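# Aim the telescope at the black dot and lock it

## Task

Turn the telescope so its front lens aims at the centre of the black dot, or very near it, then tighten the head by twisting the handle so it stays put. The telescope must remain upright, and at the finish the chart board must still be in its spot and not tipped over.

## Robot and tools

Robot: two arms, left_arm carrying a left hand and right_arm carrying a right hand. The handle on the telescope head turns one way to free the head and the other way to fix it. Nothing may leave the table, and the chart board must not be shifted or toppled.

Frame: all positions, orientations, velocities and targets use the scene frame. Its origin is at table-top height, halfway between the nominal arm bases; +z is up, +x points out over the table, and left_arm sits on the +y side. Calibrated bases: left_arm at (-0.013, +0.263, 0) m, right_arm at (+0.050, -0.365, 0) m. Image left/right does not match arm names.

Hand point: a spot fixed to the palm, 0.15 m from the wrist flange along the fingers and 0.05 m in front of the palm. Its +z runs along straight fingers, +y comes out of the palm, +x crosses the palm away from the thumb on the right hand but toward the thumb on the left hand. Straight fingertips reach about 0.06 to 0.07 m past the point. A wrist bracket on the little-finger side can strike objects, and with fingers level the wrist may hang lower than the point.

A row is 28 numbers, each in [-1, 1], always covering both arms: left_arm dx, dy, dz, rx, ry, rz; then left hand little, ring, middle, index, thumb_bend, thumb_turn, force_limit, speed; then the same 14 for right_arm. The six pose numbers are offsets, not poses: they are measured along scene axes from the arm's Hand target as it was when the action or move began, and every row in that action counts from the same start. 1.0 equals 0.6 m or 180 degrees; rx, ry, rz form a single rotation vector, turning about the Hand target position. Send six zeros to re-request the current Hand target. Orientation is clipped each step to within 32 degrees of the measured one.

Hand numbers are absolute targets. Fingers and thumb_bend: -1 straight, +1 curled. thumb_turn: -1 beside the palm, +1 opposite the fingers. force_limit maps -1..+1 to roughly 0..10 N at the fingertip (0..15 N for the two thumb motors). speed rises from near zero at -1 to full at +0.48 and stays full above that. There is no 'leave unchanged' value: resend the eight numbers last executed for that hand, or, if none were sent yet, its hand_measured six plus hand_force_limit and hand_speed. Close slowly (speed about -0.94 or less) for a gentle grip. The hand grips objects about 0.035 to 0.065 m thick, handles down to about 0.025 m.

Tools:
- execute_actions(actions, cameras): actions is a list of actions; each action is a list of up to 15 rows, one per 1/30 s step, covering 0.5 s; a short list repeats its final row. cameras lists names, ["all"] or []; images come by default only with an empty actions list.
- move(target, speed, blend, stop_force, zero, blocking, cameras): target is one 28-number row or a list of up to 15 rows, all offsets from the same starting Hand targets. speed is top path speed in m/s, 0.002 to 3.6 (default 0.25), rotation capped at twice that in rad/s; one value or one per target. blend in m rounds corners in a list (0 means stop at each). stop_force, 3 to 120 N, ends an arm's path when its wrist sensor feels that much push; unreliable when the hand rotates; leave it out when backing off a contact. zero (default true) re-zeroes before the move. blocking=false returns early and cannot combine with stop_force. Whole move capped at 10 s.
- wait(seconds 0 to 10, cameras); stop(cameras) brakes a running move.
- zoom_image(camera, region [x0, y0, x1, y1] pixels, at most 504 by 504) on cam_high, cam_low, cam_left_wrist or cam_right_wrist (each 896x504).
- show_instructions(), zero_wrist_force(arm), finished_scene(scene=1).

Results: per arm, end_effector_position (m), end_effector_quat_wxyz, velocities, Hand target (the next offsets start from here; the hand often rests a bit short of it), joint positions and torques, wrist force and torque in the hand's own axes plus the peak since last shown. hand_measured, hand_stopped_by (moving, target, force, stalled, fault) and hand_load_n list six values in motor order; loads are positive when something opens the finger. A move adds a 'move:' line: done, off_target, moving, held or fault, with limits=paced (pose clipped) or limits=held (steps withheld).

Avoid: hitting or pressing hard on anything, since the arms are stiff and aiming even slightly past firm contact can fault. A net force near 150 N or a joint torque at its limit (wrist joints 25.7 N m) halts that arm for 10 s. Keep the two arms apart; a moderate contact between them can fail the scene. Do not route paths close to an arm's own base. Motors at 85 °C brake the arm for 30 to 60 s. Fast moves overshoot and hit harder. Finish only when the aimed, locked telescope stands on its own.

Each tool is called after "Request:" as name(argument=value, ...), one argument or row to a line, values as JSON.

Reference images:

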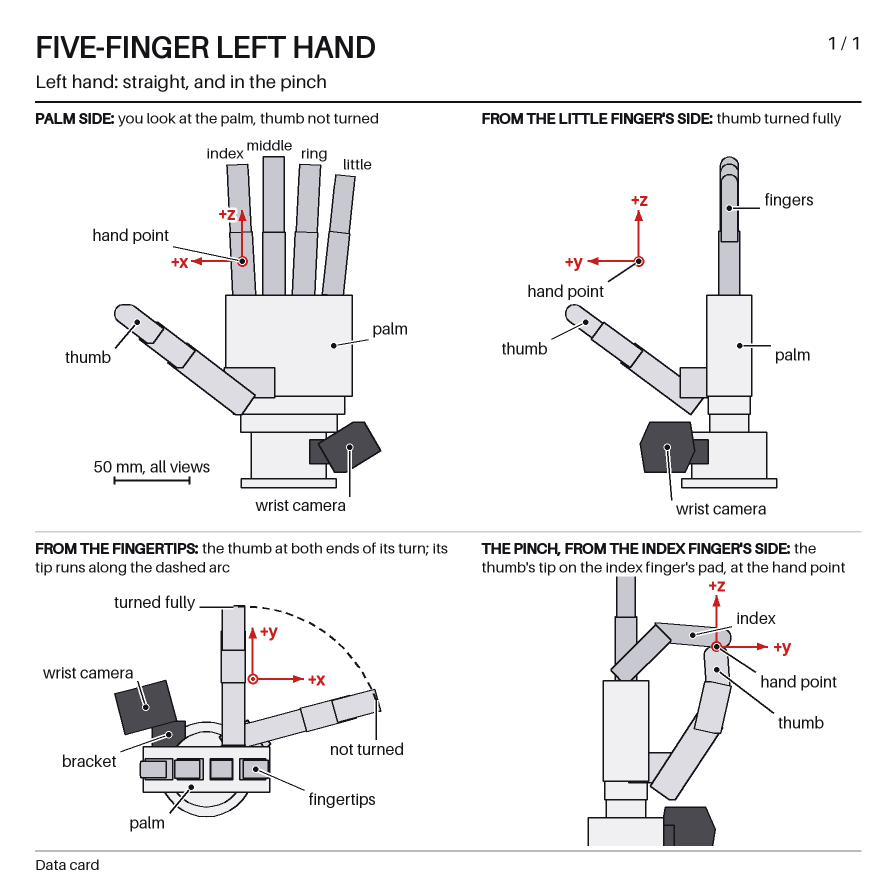

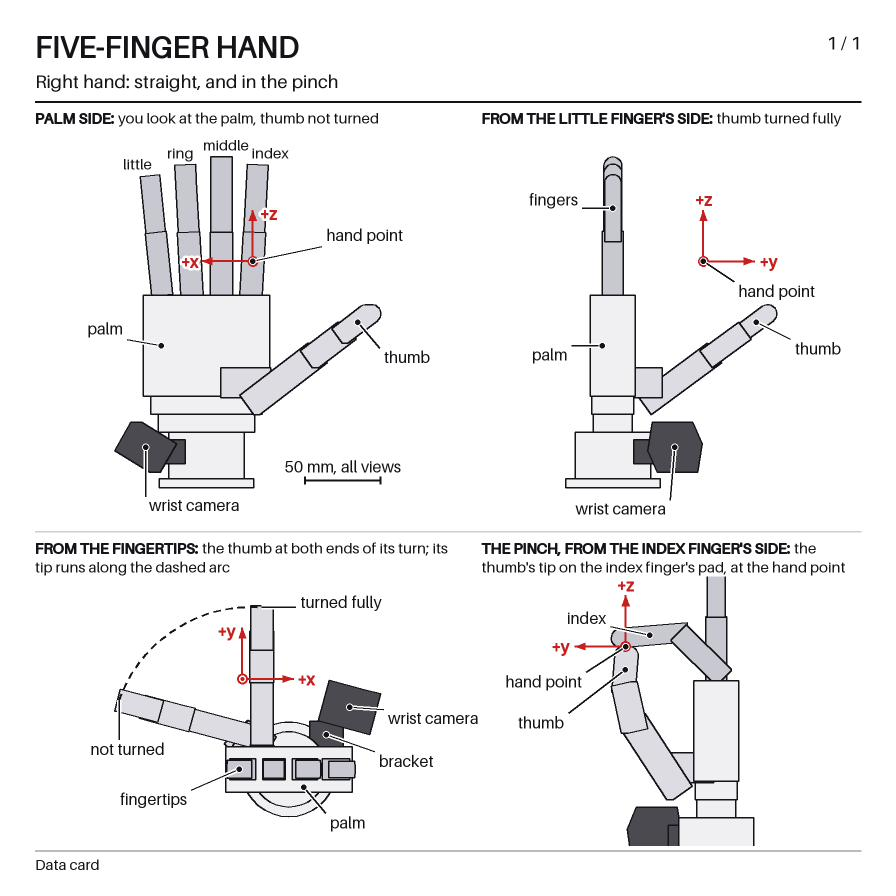

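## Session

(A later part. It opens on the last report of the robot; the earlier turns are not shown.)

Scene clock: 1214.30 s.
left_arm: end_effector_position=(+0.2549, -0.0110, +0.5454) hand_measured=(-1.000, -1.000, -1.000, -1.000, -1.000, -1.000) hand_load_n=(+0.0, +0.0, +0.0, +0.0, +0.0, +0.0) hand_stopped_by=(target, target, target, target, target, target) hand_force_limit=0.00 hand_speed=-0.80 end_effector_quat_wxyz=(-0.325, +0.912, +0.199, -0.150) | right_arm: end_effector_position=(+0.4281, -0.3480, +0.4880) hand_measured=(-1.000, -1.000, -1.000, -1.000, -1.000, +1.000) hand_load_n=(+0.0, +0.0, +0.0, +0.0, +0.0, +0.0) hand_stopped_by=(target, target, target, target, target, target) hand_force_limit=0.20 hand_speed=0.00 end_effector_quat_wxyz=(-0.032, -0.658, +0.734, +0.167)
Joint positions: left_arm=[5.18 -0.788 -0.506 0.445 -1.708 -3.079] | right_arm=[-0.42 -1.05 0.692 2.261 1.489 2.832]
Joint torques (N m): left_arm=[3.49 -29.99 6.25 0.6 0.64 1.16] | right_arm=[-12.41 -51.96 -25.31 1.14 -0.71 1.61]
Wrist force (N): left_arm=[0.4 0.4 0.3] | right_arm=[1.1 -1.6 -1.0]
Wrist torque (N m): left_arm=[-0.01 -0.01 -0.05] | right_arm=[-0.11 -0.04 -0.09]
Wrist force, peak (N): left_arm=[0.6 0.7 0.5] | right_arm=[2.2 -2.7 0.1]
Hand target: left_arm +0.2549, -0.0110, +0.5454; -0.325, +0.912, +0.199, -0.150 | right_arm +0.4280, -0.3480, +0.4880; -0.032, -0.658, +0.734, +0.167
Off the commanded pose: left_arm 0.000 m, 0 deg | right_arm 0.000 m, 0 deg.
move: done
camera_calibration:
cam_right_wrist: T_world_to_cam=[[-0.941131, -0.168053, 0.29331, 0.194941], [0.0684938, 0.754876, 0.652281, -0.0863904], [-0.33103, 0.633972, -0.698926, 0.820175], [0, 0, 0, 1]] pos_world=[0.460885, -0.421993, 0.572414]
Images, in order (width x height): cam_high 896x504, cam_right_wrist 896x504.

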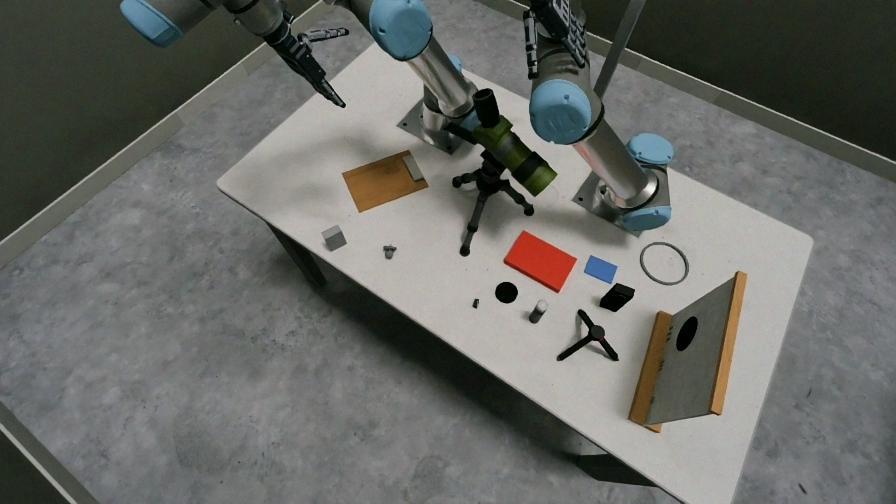

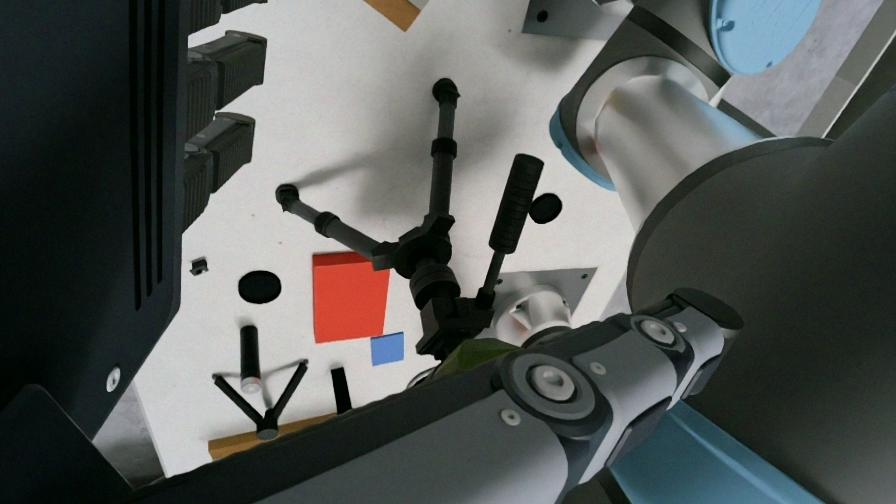

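Request:
move(
  target=[0,0,0,0,0,0,-1,-1,-1,-1,-1,-1,0,-0.8,-0.2917,0.2533,-0.2333,0,0,0,-1,-1,-1,-1,-1,1,0.2,0],
  cameras=["cam_high","cam_right_wrist"],
)

Scene clock: 1230.93 s.
left_arm: end_effector_position=(+0.2549, -0.0110, +0.5454) hand_measured=(-1.000, -1.000, -1.000, -1.000, -1.000, -1.000) hand_load_n=(+0.0, +0.0, +0.0, +0.0, +0.0, +0.0) hand_stopped_by=(target, target, target, target, target, target) hand_force_limit=0.00 hand_speed=-0.80 end_effector_quat_wxyz=(-0.325, +0.912, +0.199, -0.150) | right_arm: end_effector_position=(+0.2530, -0.1961, +0.3481) hand_measured=(-1.000, -1.000, -1.000, -1.000, -1.000, +1.000) hand_load_n=(+0.0, +0.0, +0.0, +0.5, +0.0, +0.0) hand_stopped_by=(target, target, target, target, target, target) hand_force_limit=0.20 hand_speed=0.00 end_effector_quat_wxyz=(-0.032, -0.658, +0.734, +0.167)
Joint positions: left_arm=[5.18 -0.788 -0.506 0.445 -1.708 -3.079] | right_arm=[-0.173 -1.541 1.684 1.732 1.412 3.068]
Joint torques (N m): left_arm=[5.13 -31.37 5.12 0.37 0.57 1.31] | right_arm=[0.83 -16.71 -11.86 1.95 2.37 0.29]
Wrist force (N): left_arm=[0.5 0.4 0.1] | right_arm=[1.0 -1.3 -1.1]
Wrist torque (N m): left_arm=[0.00 -0.04 -0.04] | right_arm=[-0.06 -0.02 -0.08]
Wrist force, peak (N): left_arm=[0.9 0.6 0.4] | right_arm=[2.1 -2.7 -2.1]
Hand target: left_arm +0.2549, -0.0110, +0.5454; -0.325, +0.912, +0.199, -0.150 | right_arm +0.2530, -0.1960, +0.3480; -0.032, -0.658, +0.734, +0.167
Off the commanded pose: left_arm 0.000 m, 0 deg | right_arm 0.000 m, 0 deg.
move: done
camera_calibration:
cam_right_wrist: T_world_to_cam=[[-0.941188, -0.16782, 0.293262, 0.0968923], [0.0685832, 0.754981, 0.652151, -0.0978971], [-0.330851, 0.633909, -0.699069, 0.568163], [0, 0, 0, 1]] pos_world=[0.285885, -0.269992, 0.432614]
Images, in order (width x height): cam_high 896x504, cam_right_wrist 896x504.

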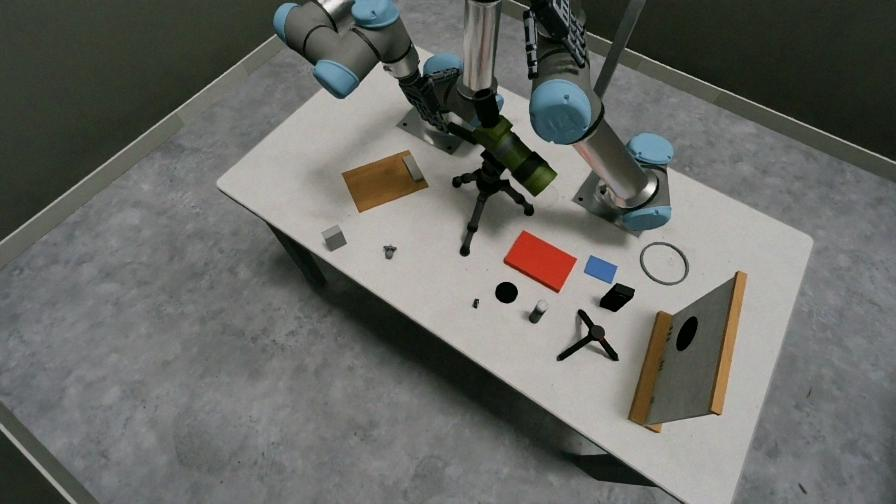

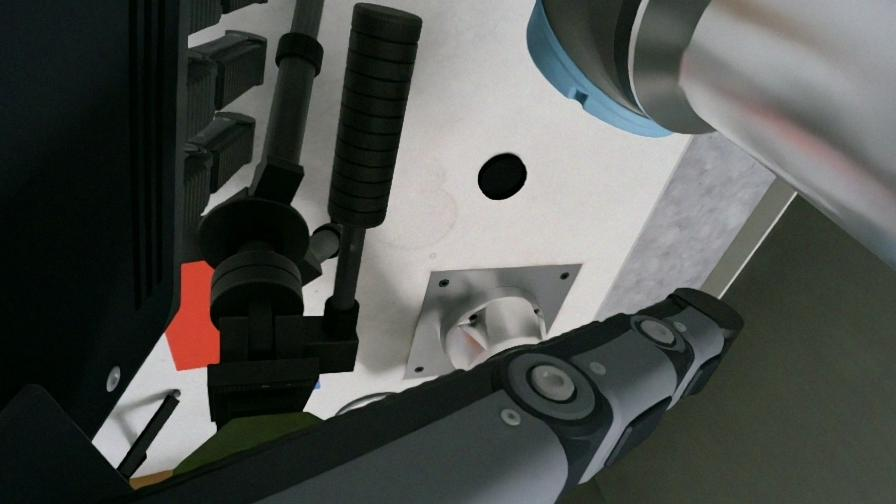

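Request:
move(
  target=[0,0,0,0,0,0,-1,-1,-1,-1,-1,-1,0,-0.8,-0.0683,0.0567,-0.2483,0,0,0,-1,-1,-1,-1,-1,1,0.2,0],
  speed=0.1,
  stop_force=7,
  cameras=["cam_high","cam_right_wrist"],
)

Scene clock: 1251.27 s.
left_arm: end_effector_position=(+0.2549, -0.0110, +0.5454) hand_measured=(-1.000, -1.000, -1.000, -1.000, -1.000, -1.000) hand_load_n=(+0.0, +0.0, +0.0, +0.0, +0.0, +0.0) hand_stopped_by=(target, target, target, target, target, target) hand_force_limit=0.00 hand_speed=-0.80 end_effector_quat_wxyz=(-0.325, +0.912, +0.199, -0.150) | right_arm: end_effector_position=(+0.2120, -0.1620, +0.1991) hand_measured=(-1.000, -1.000, -1.000, -1.000, -1.000, +1.000) hand_load_n=(+0.0, +0.0, +0.0, +0.0, +0.0, +0.0) hand_stopped_by=(target, target, target, target, target, target) hand_force_limit=0.20 hand_speed=0.00 end_effector_quat_wxyz=(-0.032, -0.658, +0.734, +0.167)
Joint positions: left_arm=[5.18 -0.788 -0.506 0.445 -1.708 -3.079] | right_arm=[-0.072 -1.49 2.032 1.316 1.382 3.167]
Joint torques (N m): left_arm=[3.2 -30.84 5.34 0.29 0.56 1.06] | right_arm=[-12.53 -32.45 -8.29 0.99 1.95 -1.86]
Wrist force (N): left_arm=[0.3 0.0 0.0] | right_arm=[0.9 -1.5 -1.4]
Wrist torque (N m): left_arm=[-0.05 -0.01 -0.05] | right_arm=[-0.09 -0.01 -0.14]
Wrist force, peak (N): left_arm=[1.0 0.4 0.3] | right_arm=[1.3 -1.4 -2.0]
Hand target: left_arm +0.2549, -0.0110, +0.5454; -0.325, +0.912, +0.199, -0.150 | right_arm +0.2120, -0.1620, +0.1991; -0.032, -0.658, +0.734, +0.167
Off the commanded pose: left_arm 0.000 m, 0 deg | right_arm 0.000 m, 0 deg.
move: done
camera_calibration:
cam_right_wrist: T_world_to_cam=[[-0.94122, -0.167649, 0.293255, 0.107785], [0.0686788, 0.755039, 0.652073, -0.0235069], [-0.330738, 0.633885, -0.699144, 0.428801], [0, 0, 0, 1]] pos_world=[0.244885, -0.235992, 0.283514]
Images, in order (width x height): cam_high 896x504, cam_right_wrist 896x504.

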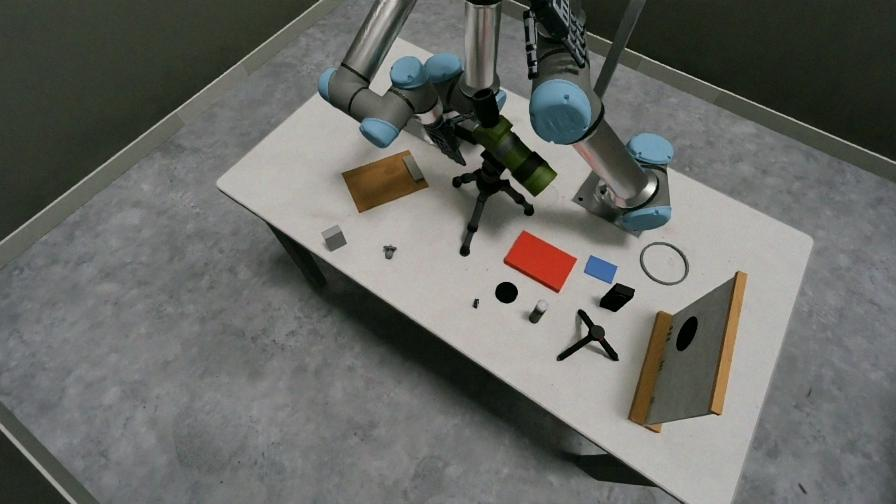

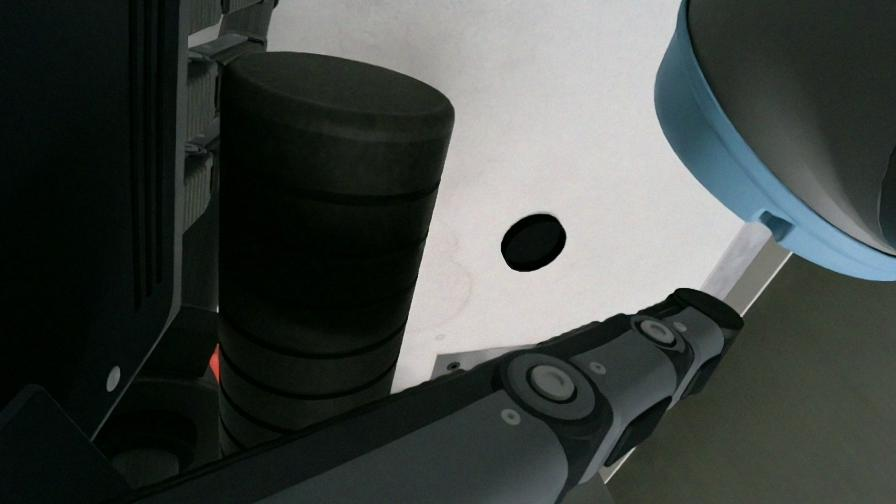

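Request:
move(
  target=[0,0,0,0,0,0,-1,-1,-1,-1,-1,-1,0,-0.8,-0.05,0,0,0,0,0,-1,-1,-1,-1,-1,1,0.2,0],
  speed=0.012,
  stop_force=3,
  cameras=["cam_right_wrist"],
)

Scene clock: 1258.73 s.
left_arm: end_effector_position=(+0.2549, -0.0110, +0.5454) hand_measured=(-1.000, -1.000, -1.000, -1.000, -1.000, -1.000) hand_load_n=(+0.0, +0.0, +0.0, +0.0, -0.5, +0.0) hand_stopped_by=(target, target, target, target, target, target) hand_force_limit=0.00 hand_speed=-0.80 end_effector_quat_wxyz=(-0.325, +0.912, +0.199, -0.150) | right_arm: end_effector_position=(+0.2012, -0.1620, +0.1990) hand_measured=(-1.000, -1.000, -1.000, -1.000, -1.000, +1.000) hand_load_n=(+0.0, +0.0, +0.0, +0.0, +0.0, +0.0) hand_stopped_by=(target, target, target, target, target, target) hand_force_limit=0.20 hand_speed=0.00 end_effector_quat_wxyz=(-0.032, -0.657, +0.734, +0.167)
Joint positions: left_arm=[5.18 -0.788 -0.506 0.445 -1.708 -3.079] | right_arm=[-0.074 -1.516 2.059 1.314 1.383 3.165]
Joint torques (N m): left_arm=[2.92 -30.16 4.86 0.23 0.47 1.21] | right_arm=[10.52 -3.89 -23.08 4.61 0.82 1.59]
Wrist force (N): left_arm=[0.9 0.3 0.1] | right_arm=[0.7 -2.1 -1.2]
Wrist torque (N m): left_arm=[-0.01 -0.09 -0.02] | right_arm=[-0.13 -0.02 -0.13]
Wrist force, peak (N): left_arm=[0.7 0.6 0.6] | right_arm=[-0.4 -6.0 -2.2]
Hand target: left_arm +0.2549, -0.0110, +0.5454; -0.325, +0.912, +0.199, -0.150 | right_arm +0.2012, -0.1620, +0.1991; -0.032, -0.658, +0.734, +0.167 (not the last commanded pose)
Off the commanded pose: left_arm 0.000 m, 0 deg | right_arm 0.019 m, 0 deg.
move: contact (right_arm)
camera_calibration:
cam_right_wrist: T_world_to_cam=[[-0.94125, -0.167576, 0.293201, 0.0975657], [0.0686983, 0.755038, 0.652072, -0.022763], [-0.33065, 0.633905, -0.699167, 0.425187], [0, 0, 0, 1]] pos_world=[0.233985, -0.235992, 0.283513]
Images, in order (width x height): cam_right_wrist 896x504.

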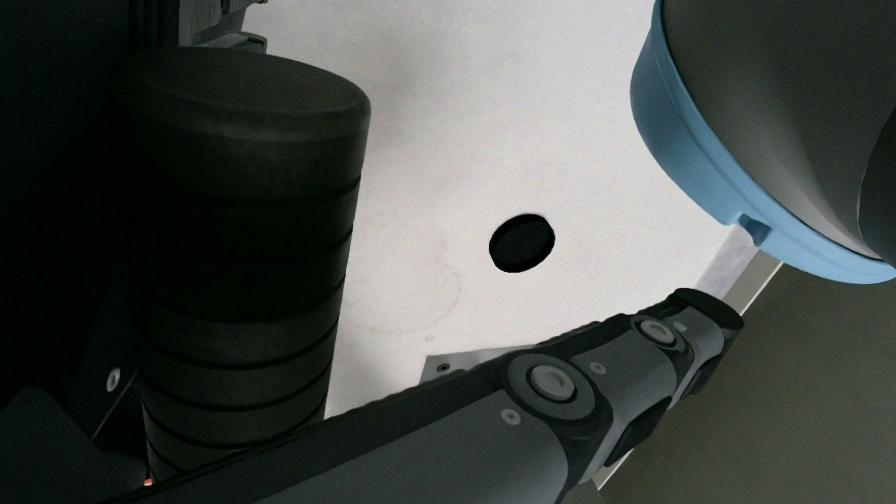

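Request:
move(
  target=[0,0,0,0,0,0,-1,-1,-1,-1,-1,-1,0,-0.8,-0.0042,0,0,0,0,0,-1,-1,-1,-1,-1,1,0.2,0],
  speed=0.01,
  cameras=["cam_high"],
)

Request:
zoom_image(
  camera="cam_high",
  region=[440, 85, 570, 265],
)

Scene clock: 1262.97 s.
left_arm: end_effector_position=(+0.2549, -0.0110, +0.5454) hand_measured=(-1.000, -1.000, -1.000, -1.000, -1.000, -1.000) hand_load_n=(+0.0, +0.0, +0.0, +0.0, +0.0, -0.5) hand_stopped_by=(target, target, target, target, target, target) hand_force_limit=0.00 hand_speed=-0.80 end_effector_quat_wxyz=(-0.325, +0.912, +0.199, -0.150) | right_arm: end_effector_position=(+0.1986, -0.1620, +0.1991) hand_measured=(-1.000, -1.000, -1.000, -1.000, -1.000, +1.000) hand_load_n=(+0.0, +0.0, +0.0, +0.0, +0.0, +0.0) hand_stopped_by=(target, target, target, target, target, target) hand_force_limit=0.20 hand_speed=0.00 end_effector_quat_wxyz=(-0.032, -0.658, +0.734, +0.167)
Joint positions: left_arm=[5.18 -0.788 -0.506 0.445 -1.708 -3.079] | right_arm=[-0.075 -1.522 2.066 1.314 1.383 3.164]
Joint torques (N m): left_arm=[4.04 -31.23 5.78 -0.02 0.95 1.33] | right_arm=[-11.92 -23.51 -13.62 1.55 2.4 -1.88]
Wrist force (N): left_arm=[0.5 0.2 0.2] | right_arm=[0.4 -5.6 -2.6]
Wrist torque (N m): left_arm=[-0.04 -0.03 -0.04] | right_arm=[-0.23 0.07 -0.27]
Wrist force, peak (N): left_arm=[0.9 0.7 0.0] | right_arm=[1.2 -6.2 -2.4]
Hand target: left_arm +0.2549, -0.0110, +0.5454; -0.325, +0.912, +0.199, -0.150 | right_arm +0.1987, -0.1620, +0.1991; -0.032, -0.658, +0.734, +0.167
Off the commanded pose: left_arm 0.000 m, 0 deg | right_arm 0.000 m, 0 deg.
move: done
Images, in order (width x height): cam_high 896x504.

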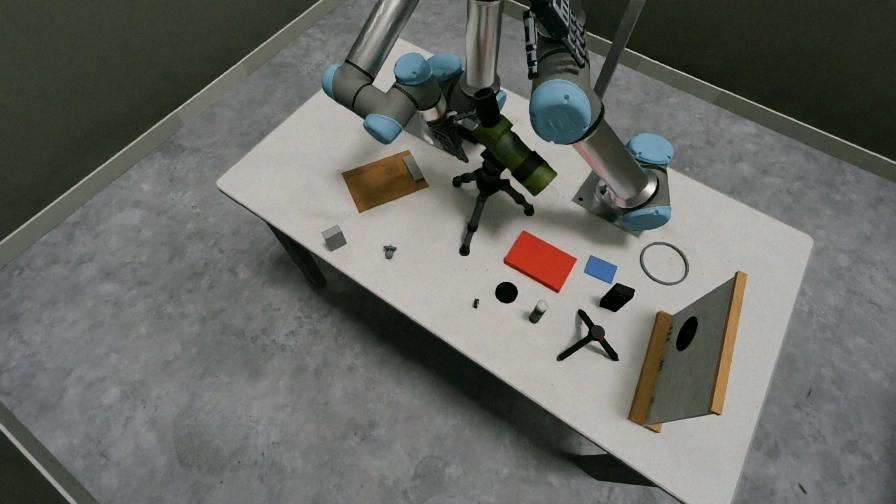

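Scaled by 2.800.

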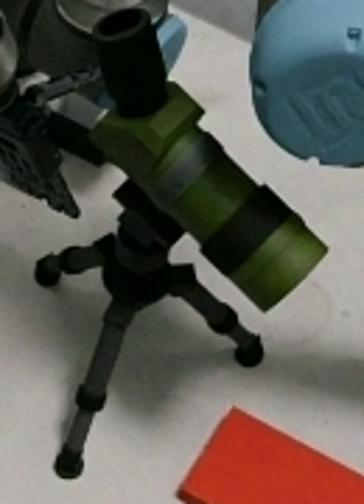

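Request:
zoom_image(
  camera="cam_high",
  region=[515, 140, 565, 200],
)

Scaled by 8.400.

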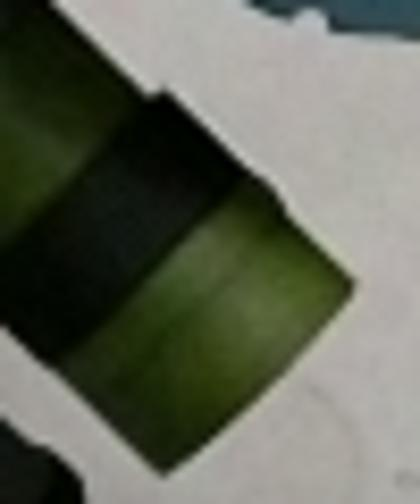

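Request:
move(
  target=[0,0,0,0,0,0,-1,-1,-1,-1,-1,-1,0,-0.8,-0.0042,0,0,0,0,0,-1,-1,-1,-1,-1,1,0.2,0],
  speed=0.01,
  cameras=["cam_high"],
)

Request:
zoom_image(
  camera="cam_high",
  region=[515, 140, 565, 200],
)

Request:
zoom_image(
  camera="cam_high",
  region=[440, 170, 540, 265],
)

Scene clock: 1271.60 s.
left_arm: end_effector_position=(+0.2549, -0.0110, +0.5454) hand_measured=(-1.000, -1.000, -1.000, -1.000, -1.000, -1.000) hand_load_n=(+0.0, +0.0, +0.0, +0.0, +0.0, +0.0) hand_stopped_by=(target, target, target, target, target, target) hand_force_limit=0.00 hand_speed=-0.80 end_effector_quat_wxyz=(-0.325, +0.912, +0.199, -0.150) | right_arm: end_effector_position=(+0.1961, -0.1620, +0.1991) hand_measured=(-1.000, -1.000, -1.000, -1.000, -1.000, +1.000) hand_load_n=(+0.0, +0.0, +0.0, +0.0, +0.0, +0.0) hand_stopped_by=(target, target, target, target, target, target) hand_force_limit=0.20 hand_speed=0.00 end_effector_quat_wxyz=(-0.032, -0.658, +0.734, +0.167)
Joint positions: left_arm=[5.18 -0.788 -0.506 0.445 -1.708 -3.079] | right_arm=[-0.075 -1.527 2.072 1.314 1.383 3.164]
Joint torques (N m): left_arm=[3.68 -31.06 5.94 0.18 0.92 1.25] | right_arm=[-11.58 -23.12 -13.51 1.4 2.31 -1.84]
Wrist force (N): left_arm=[0.4 0.3 0.2] | right_arm=[1.2 -5.8 -3.5]
Wrist torque (N m): left_arm=[-0.02 -0.01 -0.05] | right_arm=[-0.18 0.05 -0.23]
Wrist force, peak (N): left_arm=[1.1 0.4 0.1] | right_arm=[0.6 -6.1 -3.1]
Hand target: left_arm +0.2549, -0.0110, +0.5454; -0.325, +0.912, +0.199, -0.150 | right_arm +0.1961, -0.1620, +0.1991; -0.032, -0.658, +0.734, +0.167
Off the commanded pose: left_arm 0.000 m, 0 deg | right_arm 0.000 m, 0 deg.
move: done
Images, in order (width x height): cam_high 896x504.

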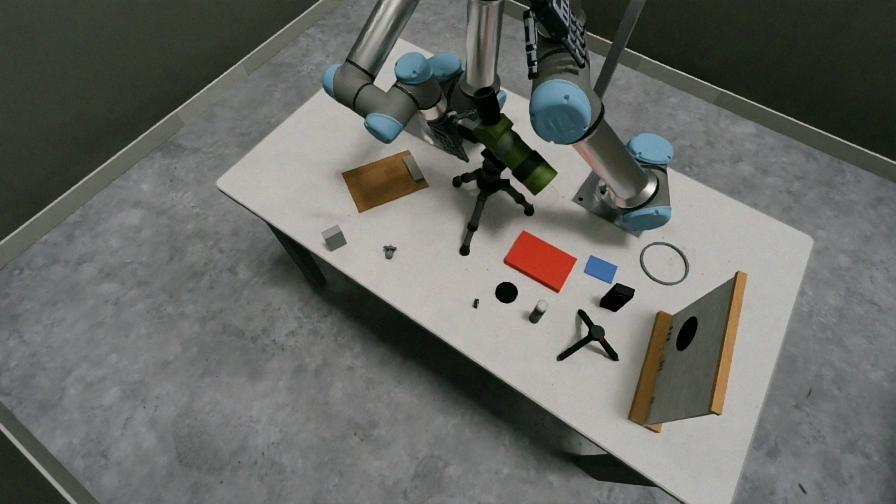

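Scaled by 8.400.

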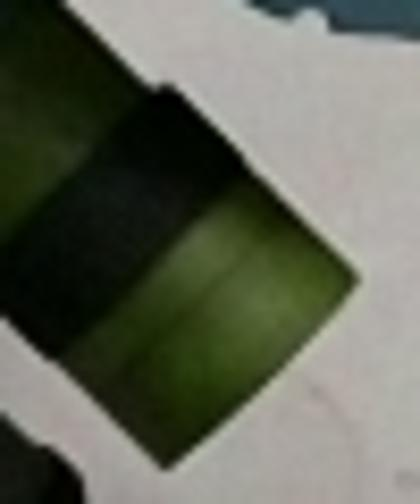

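Scaled by 5.040.

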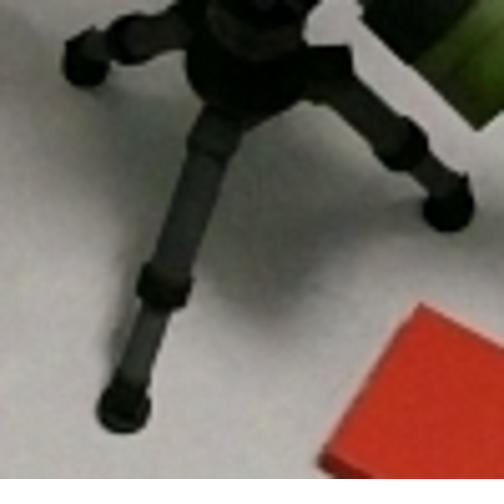

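Request:
move(
  target=[0,0,0,0,0,0,-1,-1,-1,-1,-1,-1,0,-0.8,0.03,0,0,0,0,0,-1,-1,-1,-1,-1,1,0.2,0],
  speed=0.015,
  cameras=["cam_high"],
)

Request:
zoom_image(
  camera="cam_high",
  region=[515, 140, 565, 200],
)

Request:
zoom_image(
  camera="cam_high",
  region=[440, 170, 540, 265],
)

Scene clock: 1300.57 s.
left_arm: end_effector_position=(+0.2549, -0.0110, +0.5454) hand_measured=(-1.000, -1.000, -1.000, -1.000, -1.000, -1.000) hand_load_n=(+0.0, +0.0, +0.0, +0.0, +0.0, +0.0) hand_stopped_by=(target, target, target, target, target, target) hand_force_limit=0.00 hand_speed=-0.80 end_effector_quat_wxyz=(-0.325, +0.912, +0.199, -0.150) | right_arm: end_effector_position=(+0.2143, -0.1620, +0.1990) hand_measured=(-1.000, -1.000, -1.000, -1.000, -1.000, +1.000) hand_load_n=(+0.0, +0.0, +0.0, +0.0, +0.0, +0.0) hand_stopped_by=(target, target, target, target, target, target) hand_force_limit=0.20 hand_speed=0.00 end_effector_quat_wxyz=(-0.032, -0.658, +0.734, +0.167)
Joint positions: left_arm=[5.18 -0.788 -0.506 0.445 -1.708 -3.079] | right_arm=[-0.071 -1.485 2.026 1.317 1.382 3.168]
Joint torques (N m): left_arm=[4.03 -30.38 5.26 -0.22 1 1.36] | right_arm=[10.07 -30.7 -9.03 4.56 -2.67 1.67]
Wrist force (N): left_arm=[0.4 0.2 0.1] | right_arm=[1.0 -1.2 -0.9]
Wrist torque (N m): left_arm=[-0.02 -0.02 -0.05] | right_arm=[-0.06 -0.04 -0.17]
Wrist force, peak (N): left_arm=[0.9 0.5 0.2] | right_arm=[0.8 -6.2 -3.1]
Hand target: left_arm +0.2549, -0.0110, +0.5454; -0.325, +0.912, +0.199, -0.150 | right_arm +0.2141, -0.1620, +0.1991; -0.032, -0.658, +0.734, +0.167
Off the commanded pose: left_arm 0.000 m, 0 deg | right_arm 0.000 m, 0 deg.
move: done
Images, in order (width x height): cam_high 896x504.

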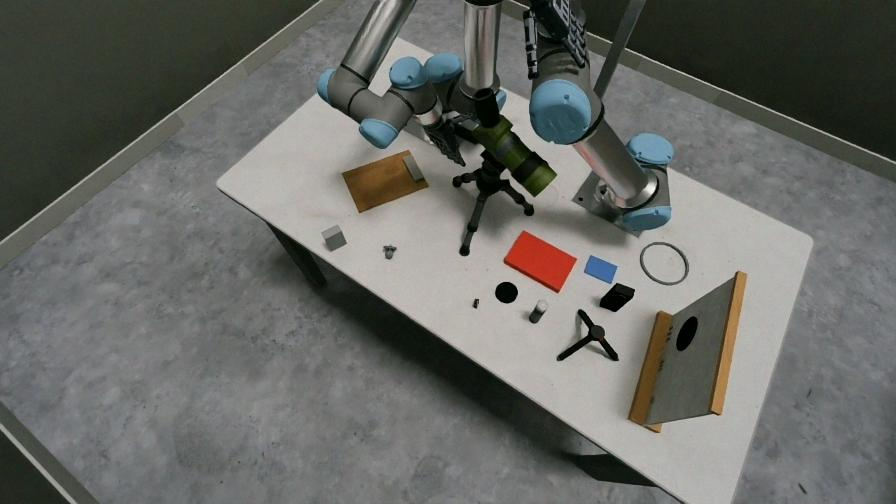

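Scaled by 8.400.

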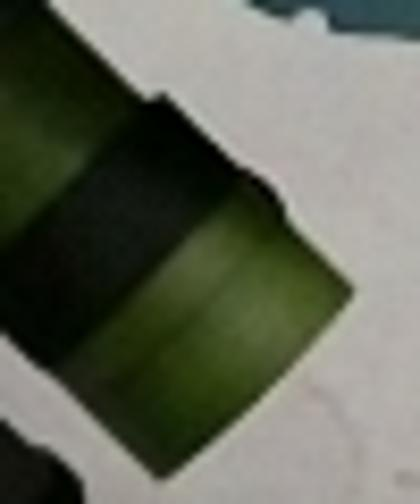

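Scaled by 5.040.

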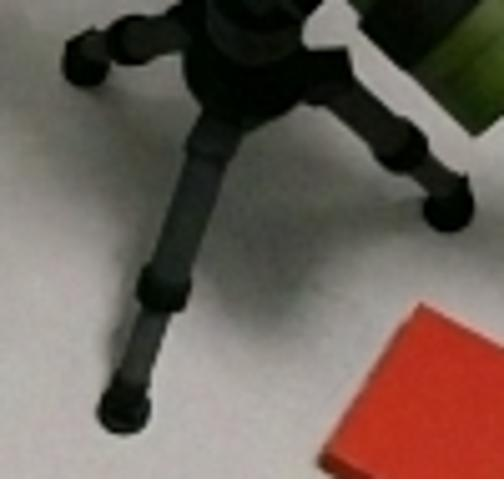

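Request:
move(
  target=[
    [0,0,0,0,0,0,-1,-1,-1,-1,-1,-1,0,-0.8,0.07,-0.0567,0.25,0,0,0,-1,-1,-1,-1,-1,1,0.2,0],
    [0,0,0,0,0,0,-1,-1,-1,-1,-1,-1,0,-0.8,0.42,-0.13,0.42,0,0,0.5,-1,-1,-1,-1,-1,1,0.2,0],
  ],
  speed=[0.1,0.35],
  blend=[0.01,0],
  cameras=["cam_high","cam_right_wrist"],
)

Scene clock: 1320.63 s.
left_arm: end_effector_position=(+0.2549, -0.0110, +0.5454) hand_measured=(-1.000, -1.000, -1.000, -1.000, -1.000, -1.000) hand_load_n=(+0.0, +0.0, +0.0, +0.0, +0.0, -0.5) hand_stopped_by=(target, target, target, target, target, target) hand_force_limit=0.00 hand_speed=-0.80 end_effector_quat_wxyz=(-0.325, +0.912, +0.199, -0.150) | right_arm: end_effector_position=(+0.4661, -0.2400, +0.4510) hand_measured=(-1.000, -1.000, -1.000, -1.000, -1.000, +1.000) hand_load_n=(+0.0, +0.0, +0.0, +0.0, +0.0, +0.0) hand_stopped_by=(target, target, target, target, target, target) hand_force_limit=0.20 hand_speed=0.00 end_effector_quat_wxyz=(+0.141, +0.984, -0.054, -0.095)
Joint positions: left_arm=[5.18 -0.788 -0.506 0.445 -1.708 -3.079] | right_arm=[0.199 -0.859 0.456 2.238 1.79 1.923]
Joint torques (N m): left_arm=[2.68 -31.97 4.17 -0.05 1.1 1.01] | right_arm=[-8.36 -29.51 -23.14 1.06 -1.24 -1.98]
Wrist force (N): left_arm=[0.5 0.3 0.4] | right_arm=[1.0 -1.7 -0.6]
Wrist torque (N m): left_arm=[-0.03 -0.02 -0.04] | right_arm=[-0.16 -0.03 -0.17]
Wrist force, peak (N): left_arm=[0.9 0.5 0.4] | right_arm=[1.5 -1.6 -1.4]
Hand target: left_arm +0.2549, -0.0110, +0.5454; -0.325, +0.912, +0.199, -0.150 | right_arm +0.4661, -0.2400, +0.4511; +0.141, +0.984, -0.054, -0.095
Off the commanded pose: left_arm 0.000 m, 0 deg | right_arm 0.000 m, 0 deg.
move: done
camera_calibration:
cam_right_wrist: T_world_to_cam=[[0.167572, -0.941251, 0.293199, -0.442463], [-0.754901, 0.0687708, 0.652223, 0.0726847], [-0.63407, -0.33063, -0.699028, 0.648316], [0, 0, 0, 1]] pos_world=[0.540092, -0.207114, 0.535514]
Images, in order (width x height): cam_high 896x504, cam_right_wrist 896x504.

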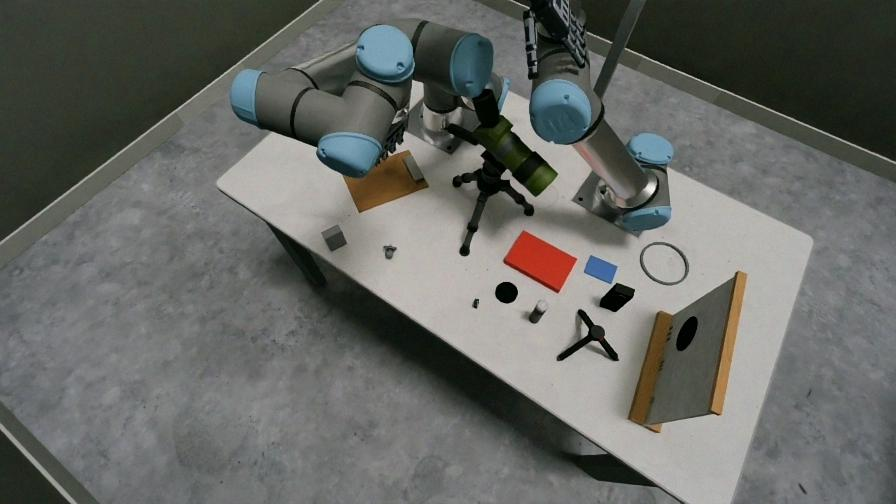

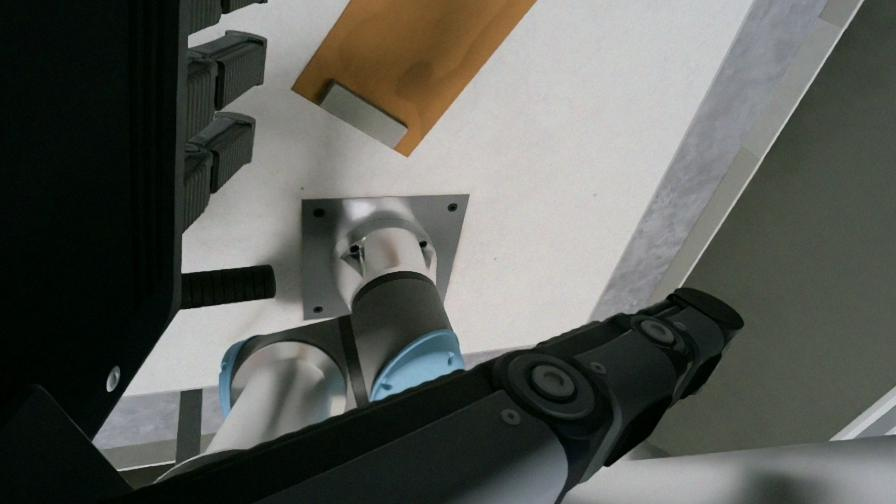

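Request:
move(
  target=[0,0,0,0,0,0,-1,-1,-1,-1,-1,-1,0,-0.8,-0.0433,-0.11,-0.2517,0.1597,0.2112,-0.1684,-1,-1,-1,-1,-1,1,0.2,0],
  speed=0.3,
  cameras=["cam_high","cam_right_wrist"],
)

Scene clock: 1379.27 s.
left_arm: end_effector_position=(+0.2549, -0.0110, +0.5454) hand_measured=(-1.000, -1.000, -1.000, -1.000, -1.000, -1.000) hand_load_n=(+0.0, +0.0, +0.0, +0.0, +0.0, +0.0) hand_stopped_by=(target, target, target, target, target, target) hand_force_limit=0.00 hand_speed=-0.80 end_effector_quat_wxyz=(-0.325, +0.912, +0.199, -0.150) | right_arm: end_effector_position=(+0.4402, -0.3060, +0.3000) hand_measured=(-1.000, -1.000, -1.000, -1.000, -1.000, +1.000) hand_load_n=(+0.0, +0.0, +0.0, +0.0, +0.0, +0.0) hand_stopped_by=(target, target, target, target, target, target) hand_force_limit=0.20 hand_speed=0.00 end_effector_quat_wxyz=(-0.120, +0.857, -0.230, -0.446)
Joint positions: left_arm=[5.18 -0.788 -0.506 0.445 -1.708 -3.079] | right_arm=[-0.235 -0.822 1.176 2.155 1.322 1.748]
Joint torques (N m): left_arm=[3.89 -32.04 4.61 -0.23 1.36 1.2] | right_arm=[5.29 -60.37 -9.88 3.99 1.69 1.82]
Wrist force (N): left_arm=[0.2 0.6 0.2] | right_arm=[-0.4 -1.0 -0.3]
Wrist torque (N m): left_arm=[0.02 0.00 -0.06] | right_arm=[-0.06 0.00 -0.29]
Wrist force, peak (N): left_arm=[0.7 0.7 0.3] | right_arm=[0.3 -2.1 -1.6]
Hand target: left_arm +0.2549, -0.0110, +0.5454; -0.325, +0.912, +0.199, -0.150 | right_arm +0.4402, -0.3060, +0.3000; -0.120, +0.857, -0.230, -0.446
Off the commanded pose: left_arm 0.000 m, 0 deg | right_arm 0.000 m, 0 deg.
move: done
camera_calibration:
cam_right_wrist: T_world_to_cam=[[-0.32473, -0.931831, -0.161993, -0.0999204], [-0.177311, -0.108261, 0.978182, -0.250021], [-0.929038, 0.346369, -0.130069, 0.670805], [0, 0, 0, 1]] pos_world=[0.546424, -0.352522, 0.31563]
Images, in order (width x height): cam_high 896x504, cam_right_wrist 896x504.

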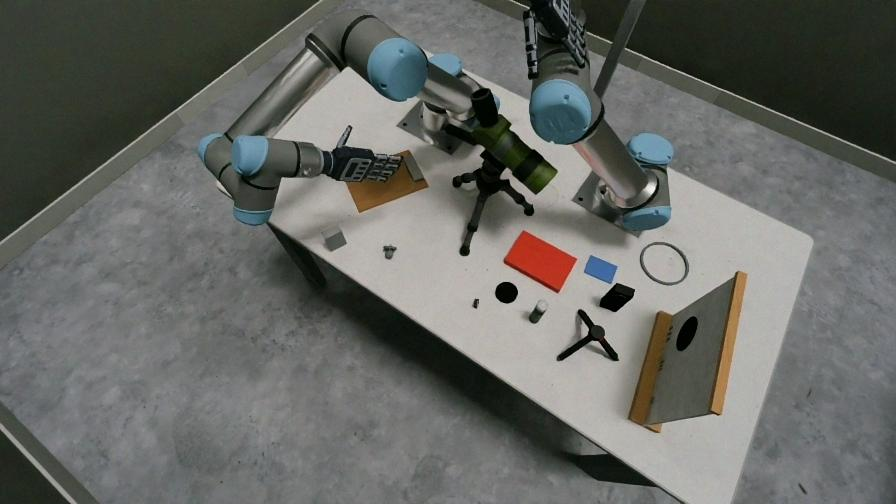

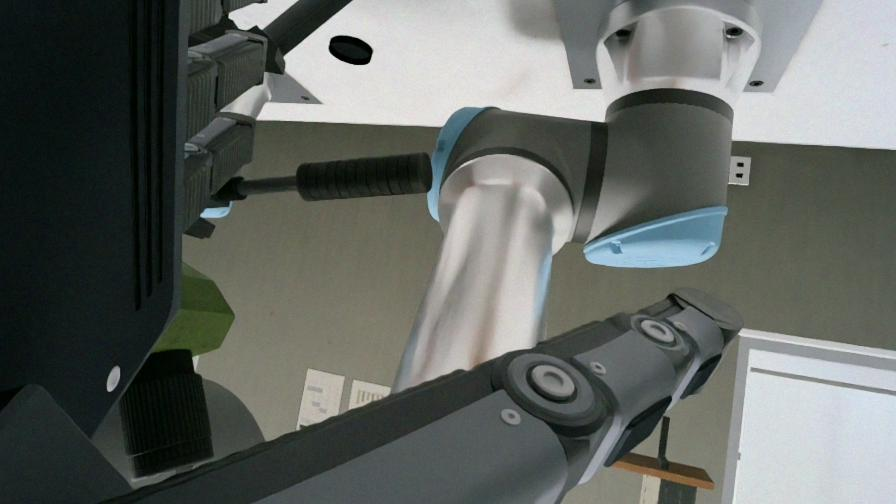

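Request:
move(
  target=[
    [0,0,0,0,0,0,-1,-1,-1,-1,-1,-1,0,-0.8,-0.1587,0.09,-0.2833,0,0,0,-1,-1,-1,-1,-1,1,0.2,0],
    [0,0,0,0,0,0,-1,-1,-1,-1,-1,-1,0,-0.8,-0.2353,0.1367,-0.3117,0,0,0,-1,-1,-1,-1,-1,1,0.2,0],
  ],
  speed=[0.25,0.06],
  blend=[0.01,0],
  stop_force=7,
  cameras=["cam_high","cam_right_wrist"],
)

Request:
zoom_image(
  camera="cam_high",
  region=[400, 110, 540, 250],
)

Scene clock: 1389.03 s.
left_arm: end_effector_position=(+0.2549, -0.0110, +0.5454) hand_measured=(-1.000, -1.000, -1.000, -1.000, -1.000, -1.000) hand_load_n=(+0.0, +0.0, +0.0, +0.0, +0.0, +0.0) hand_stopped_by=(target, target, target, target, target, target) hand_force_limit=0.00 hand_speed=-0.80 end_effector_quat_wxyz=(-0.325, +0.912, +0.199, -0.150) | right_arm: end_effector_position=(+0.2990, -0.2240, +0.1130) hand_measured=(-1.000, -1.000, -1.000, -1.000, -1.000, +1.000) hand_load_n=(+0.0, +0.0, +0.0, +0.0, -0.5, +0.0) hand_stopped_by=(target, target, target, target, target, target) hand_force_limit=0.20 hand_speed=0.00 end_effector_quat_wxyz=(-0.120, +0.857, -0.230, -0.446)
Joint positions: left_arm=[5.18 -0.788 -0.506 0.445 -1.708 -3.079] | right_arm=[-0.126 -0.813 1.763 1.539 1.235 1.817]
Joint torques (N m): left_arm=[4.43 -30.22 5.55 -0.31 1.23 1.04] | right_arm=[-13.03 -25.43 -7.37 2.34 2.27 -2.02]
Wrist force (N): left_arm=[0.7 0.3 0.0] | right_arm=[-0.3 -1.1 -0.6]
Wrist torque (N m): left_arm=[0.00 -0.07 -0.03] | right_arm=[-0.06 0.03 -0.33]
Wrist force, peak (N): left_arm=[0.8 0.7 0.2] | right_arm=[-1.0 -0.9 -2.0]
Hand target: left_arm +0.2549, -0.0110, +0.5454; -0.325, +0.912, +0.199, -0.150 | right_arm +0.2990, -0.2240, +0.1130; -0.120, +0.857, -0.230, -0.446
Off the commanded pose: left_arm 0.000 m, 0 deg | right_arm 0.000 m, 0 deg.
move: done
camera_calibration:
cam_right_wrist: T_world_to_cam=[[-0.324775, -0.931828, -0.161917, -0.0996459], [-0.177104, -0.108252, 0.978221, -0.0833466], [-0.929062, 0.346378, -0.129873, 0.486887], [0, 0, 0, 1]] pos_world=[0.405225, -0.270522, 0.12863]
Images, in order (width x height): cam_high 896x504, cam_right_wrist 896x504.

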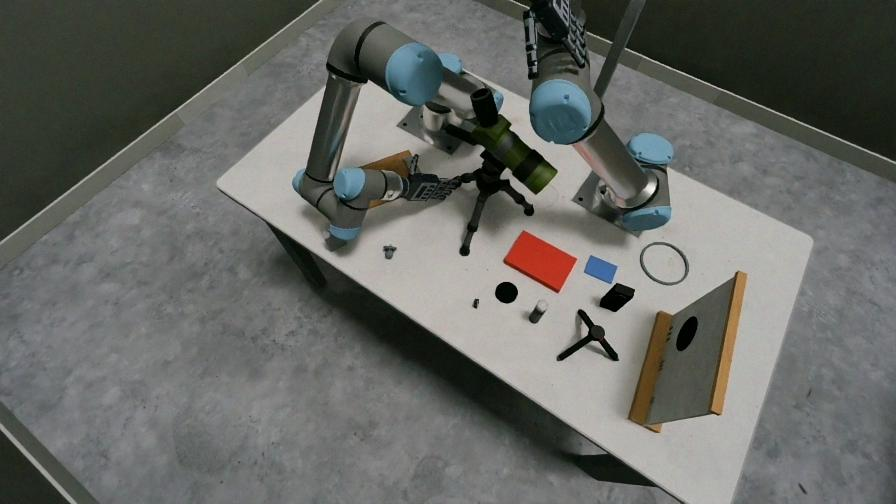

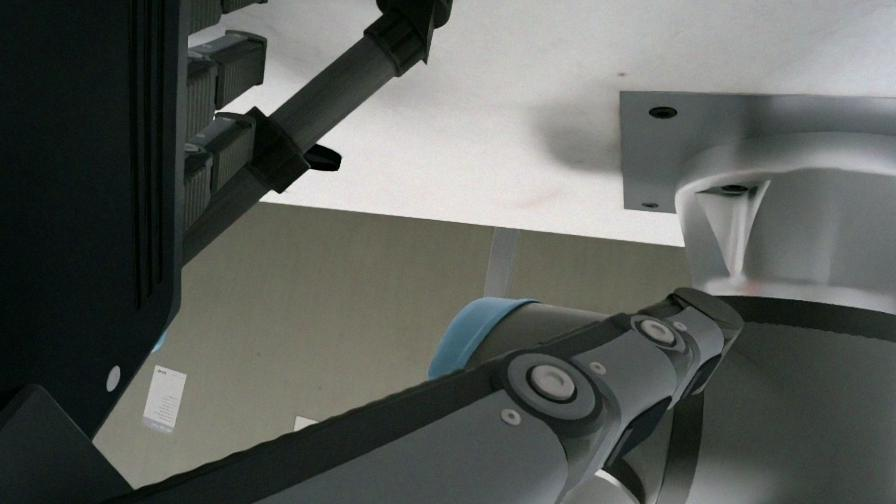

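Scaled by 3.600.

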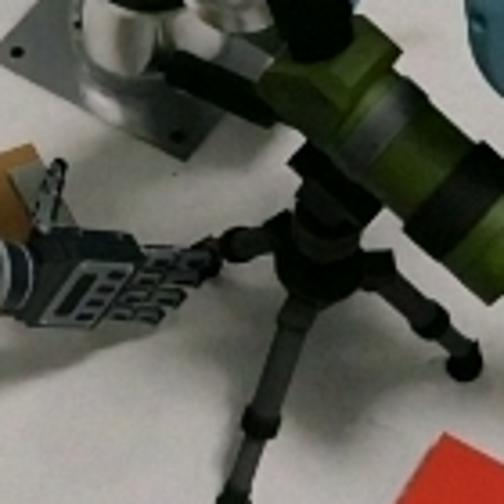

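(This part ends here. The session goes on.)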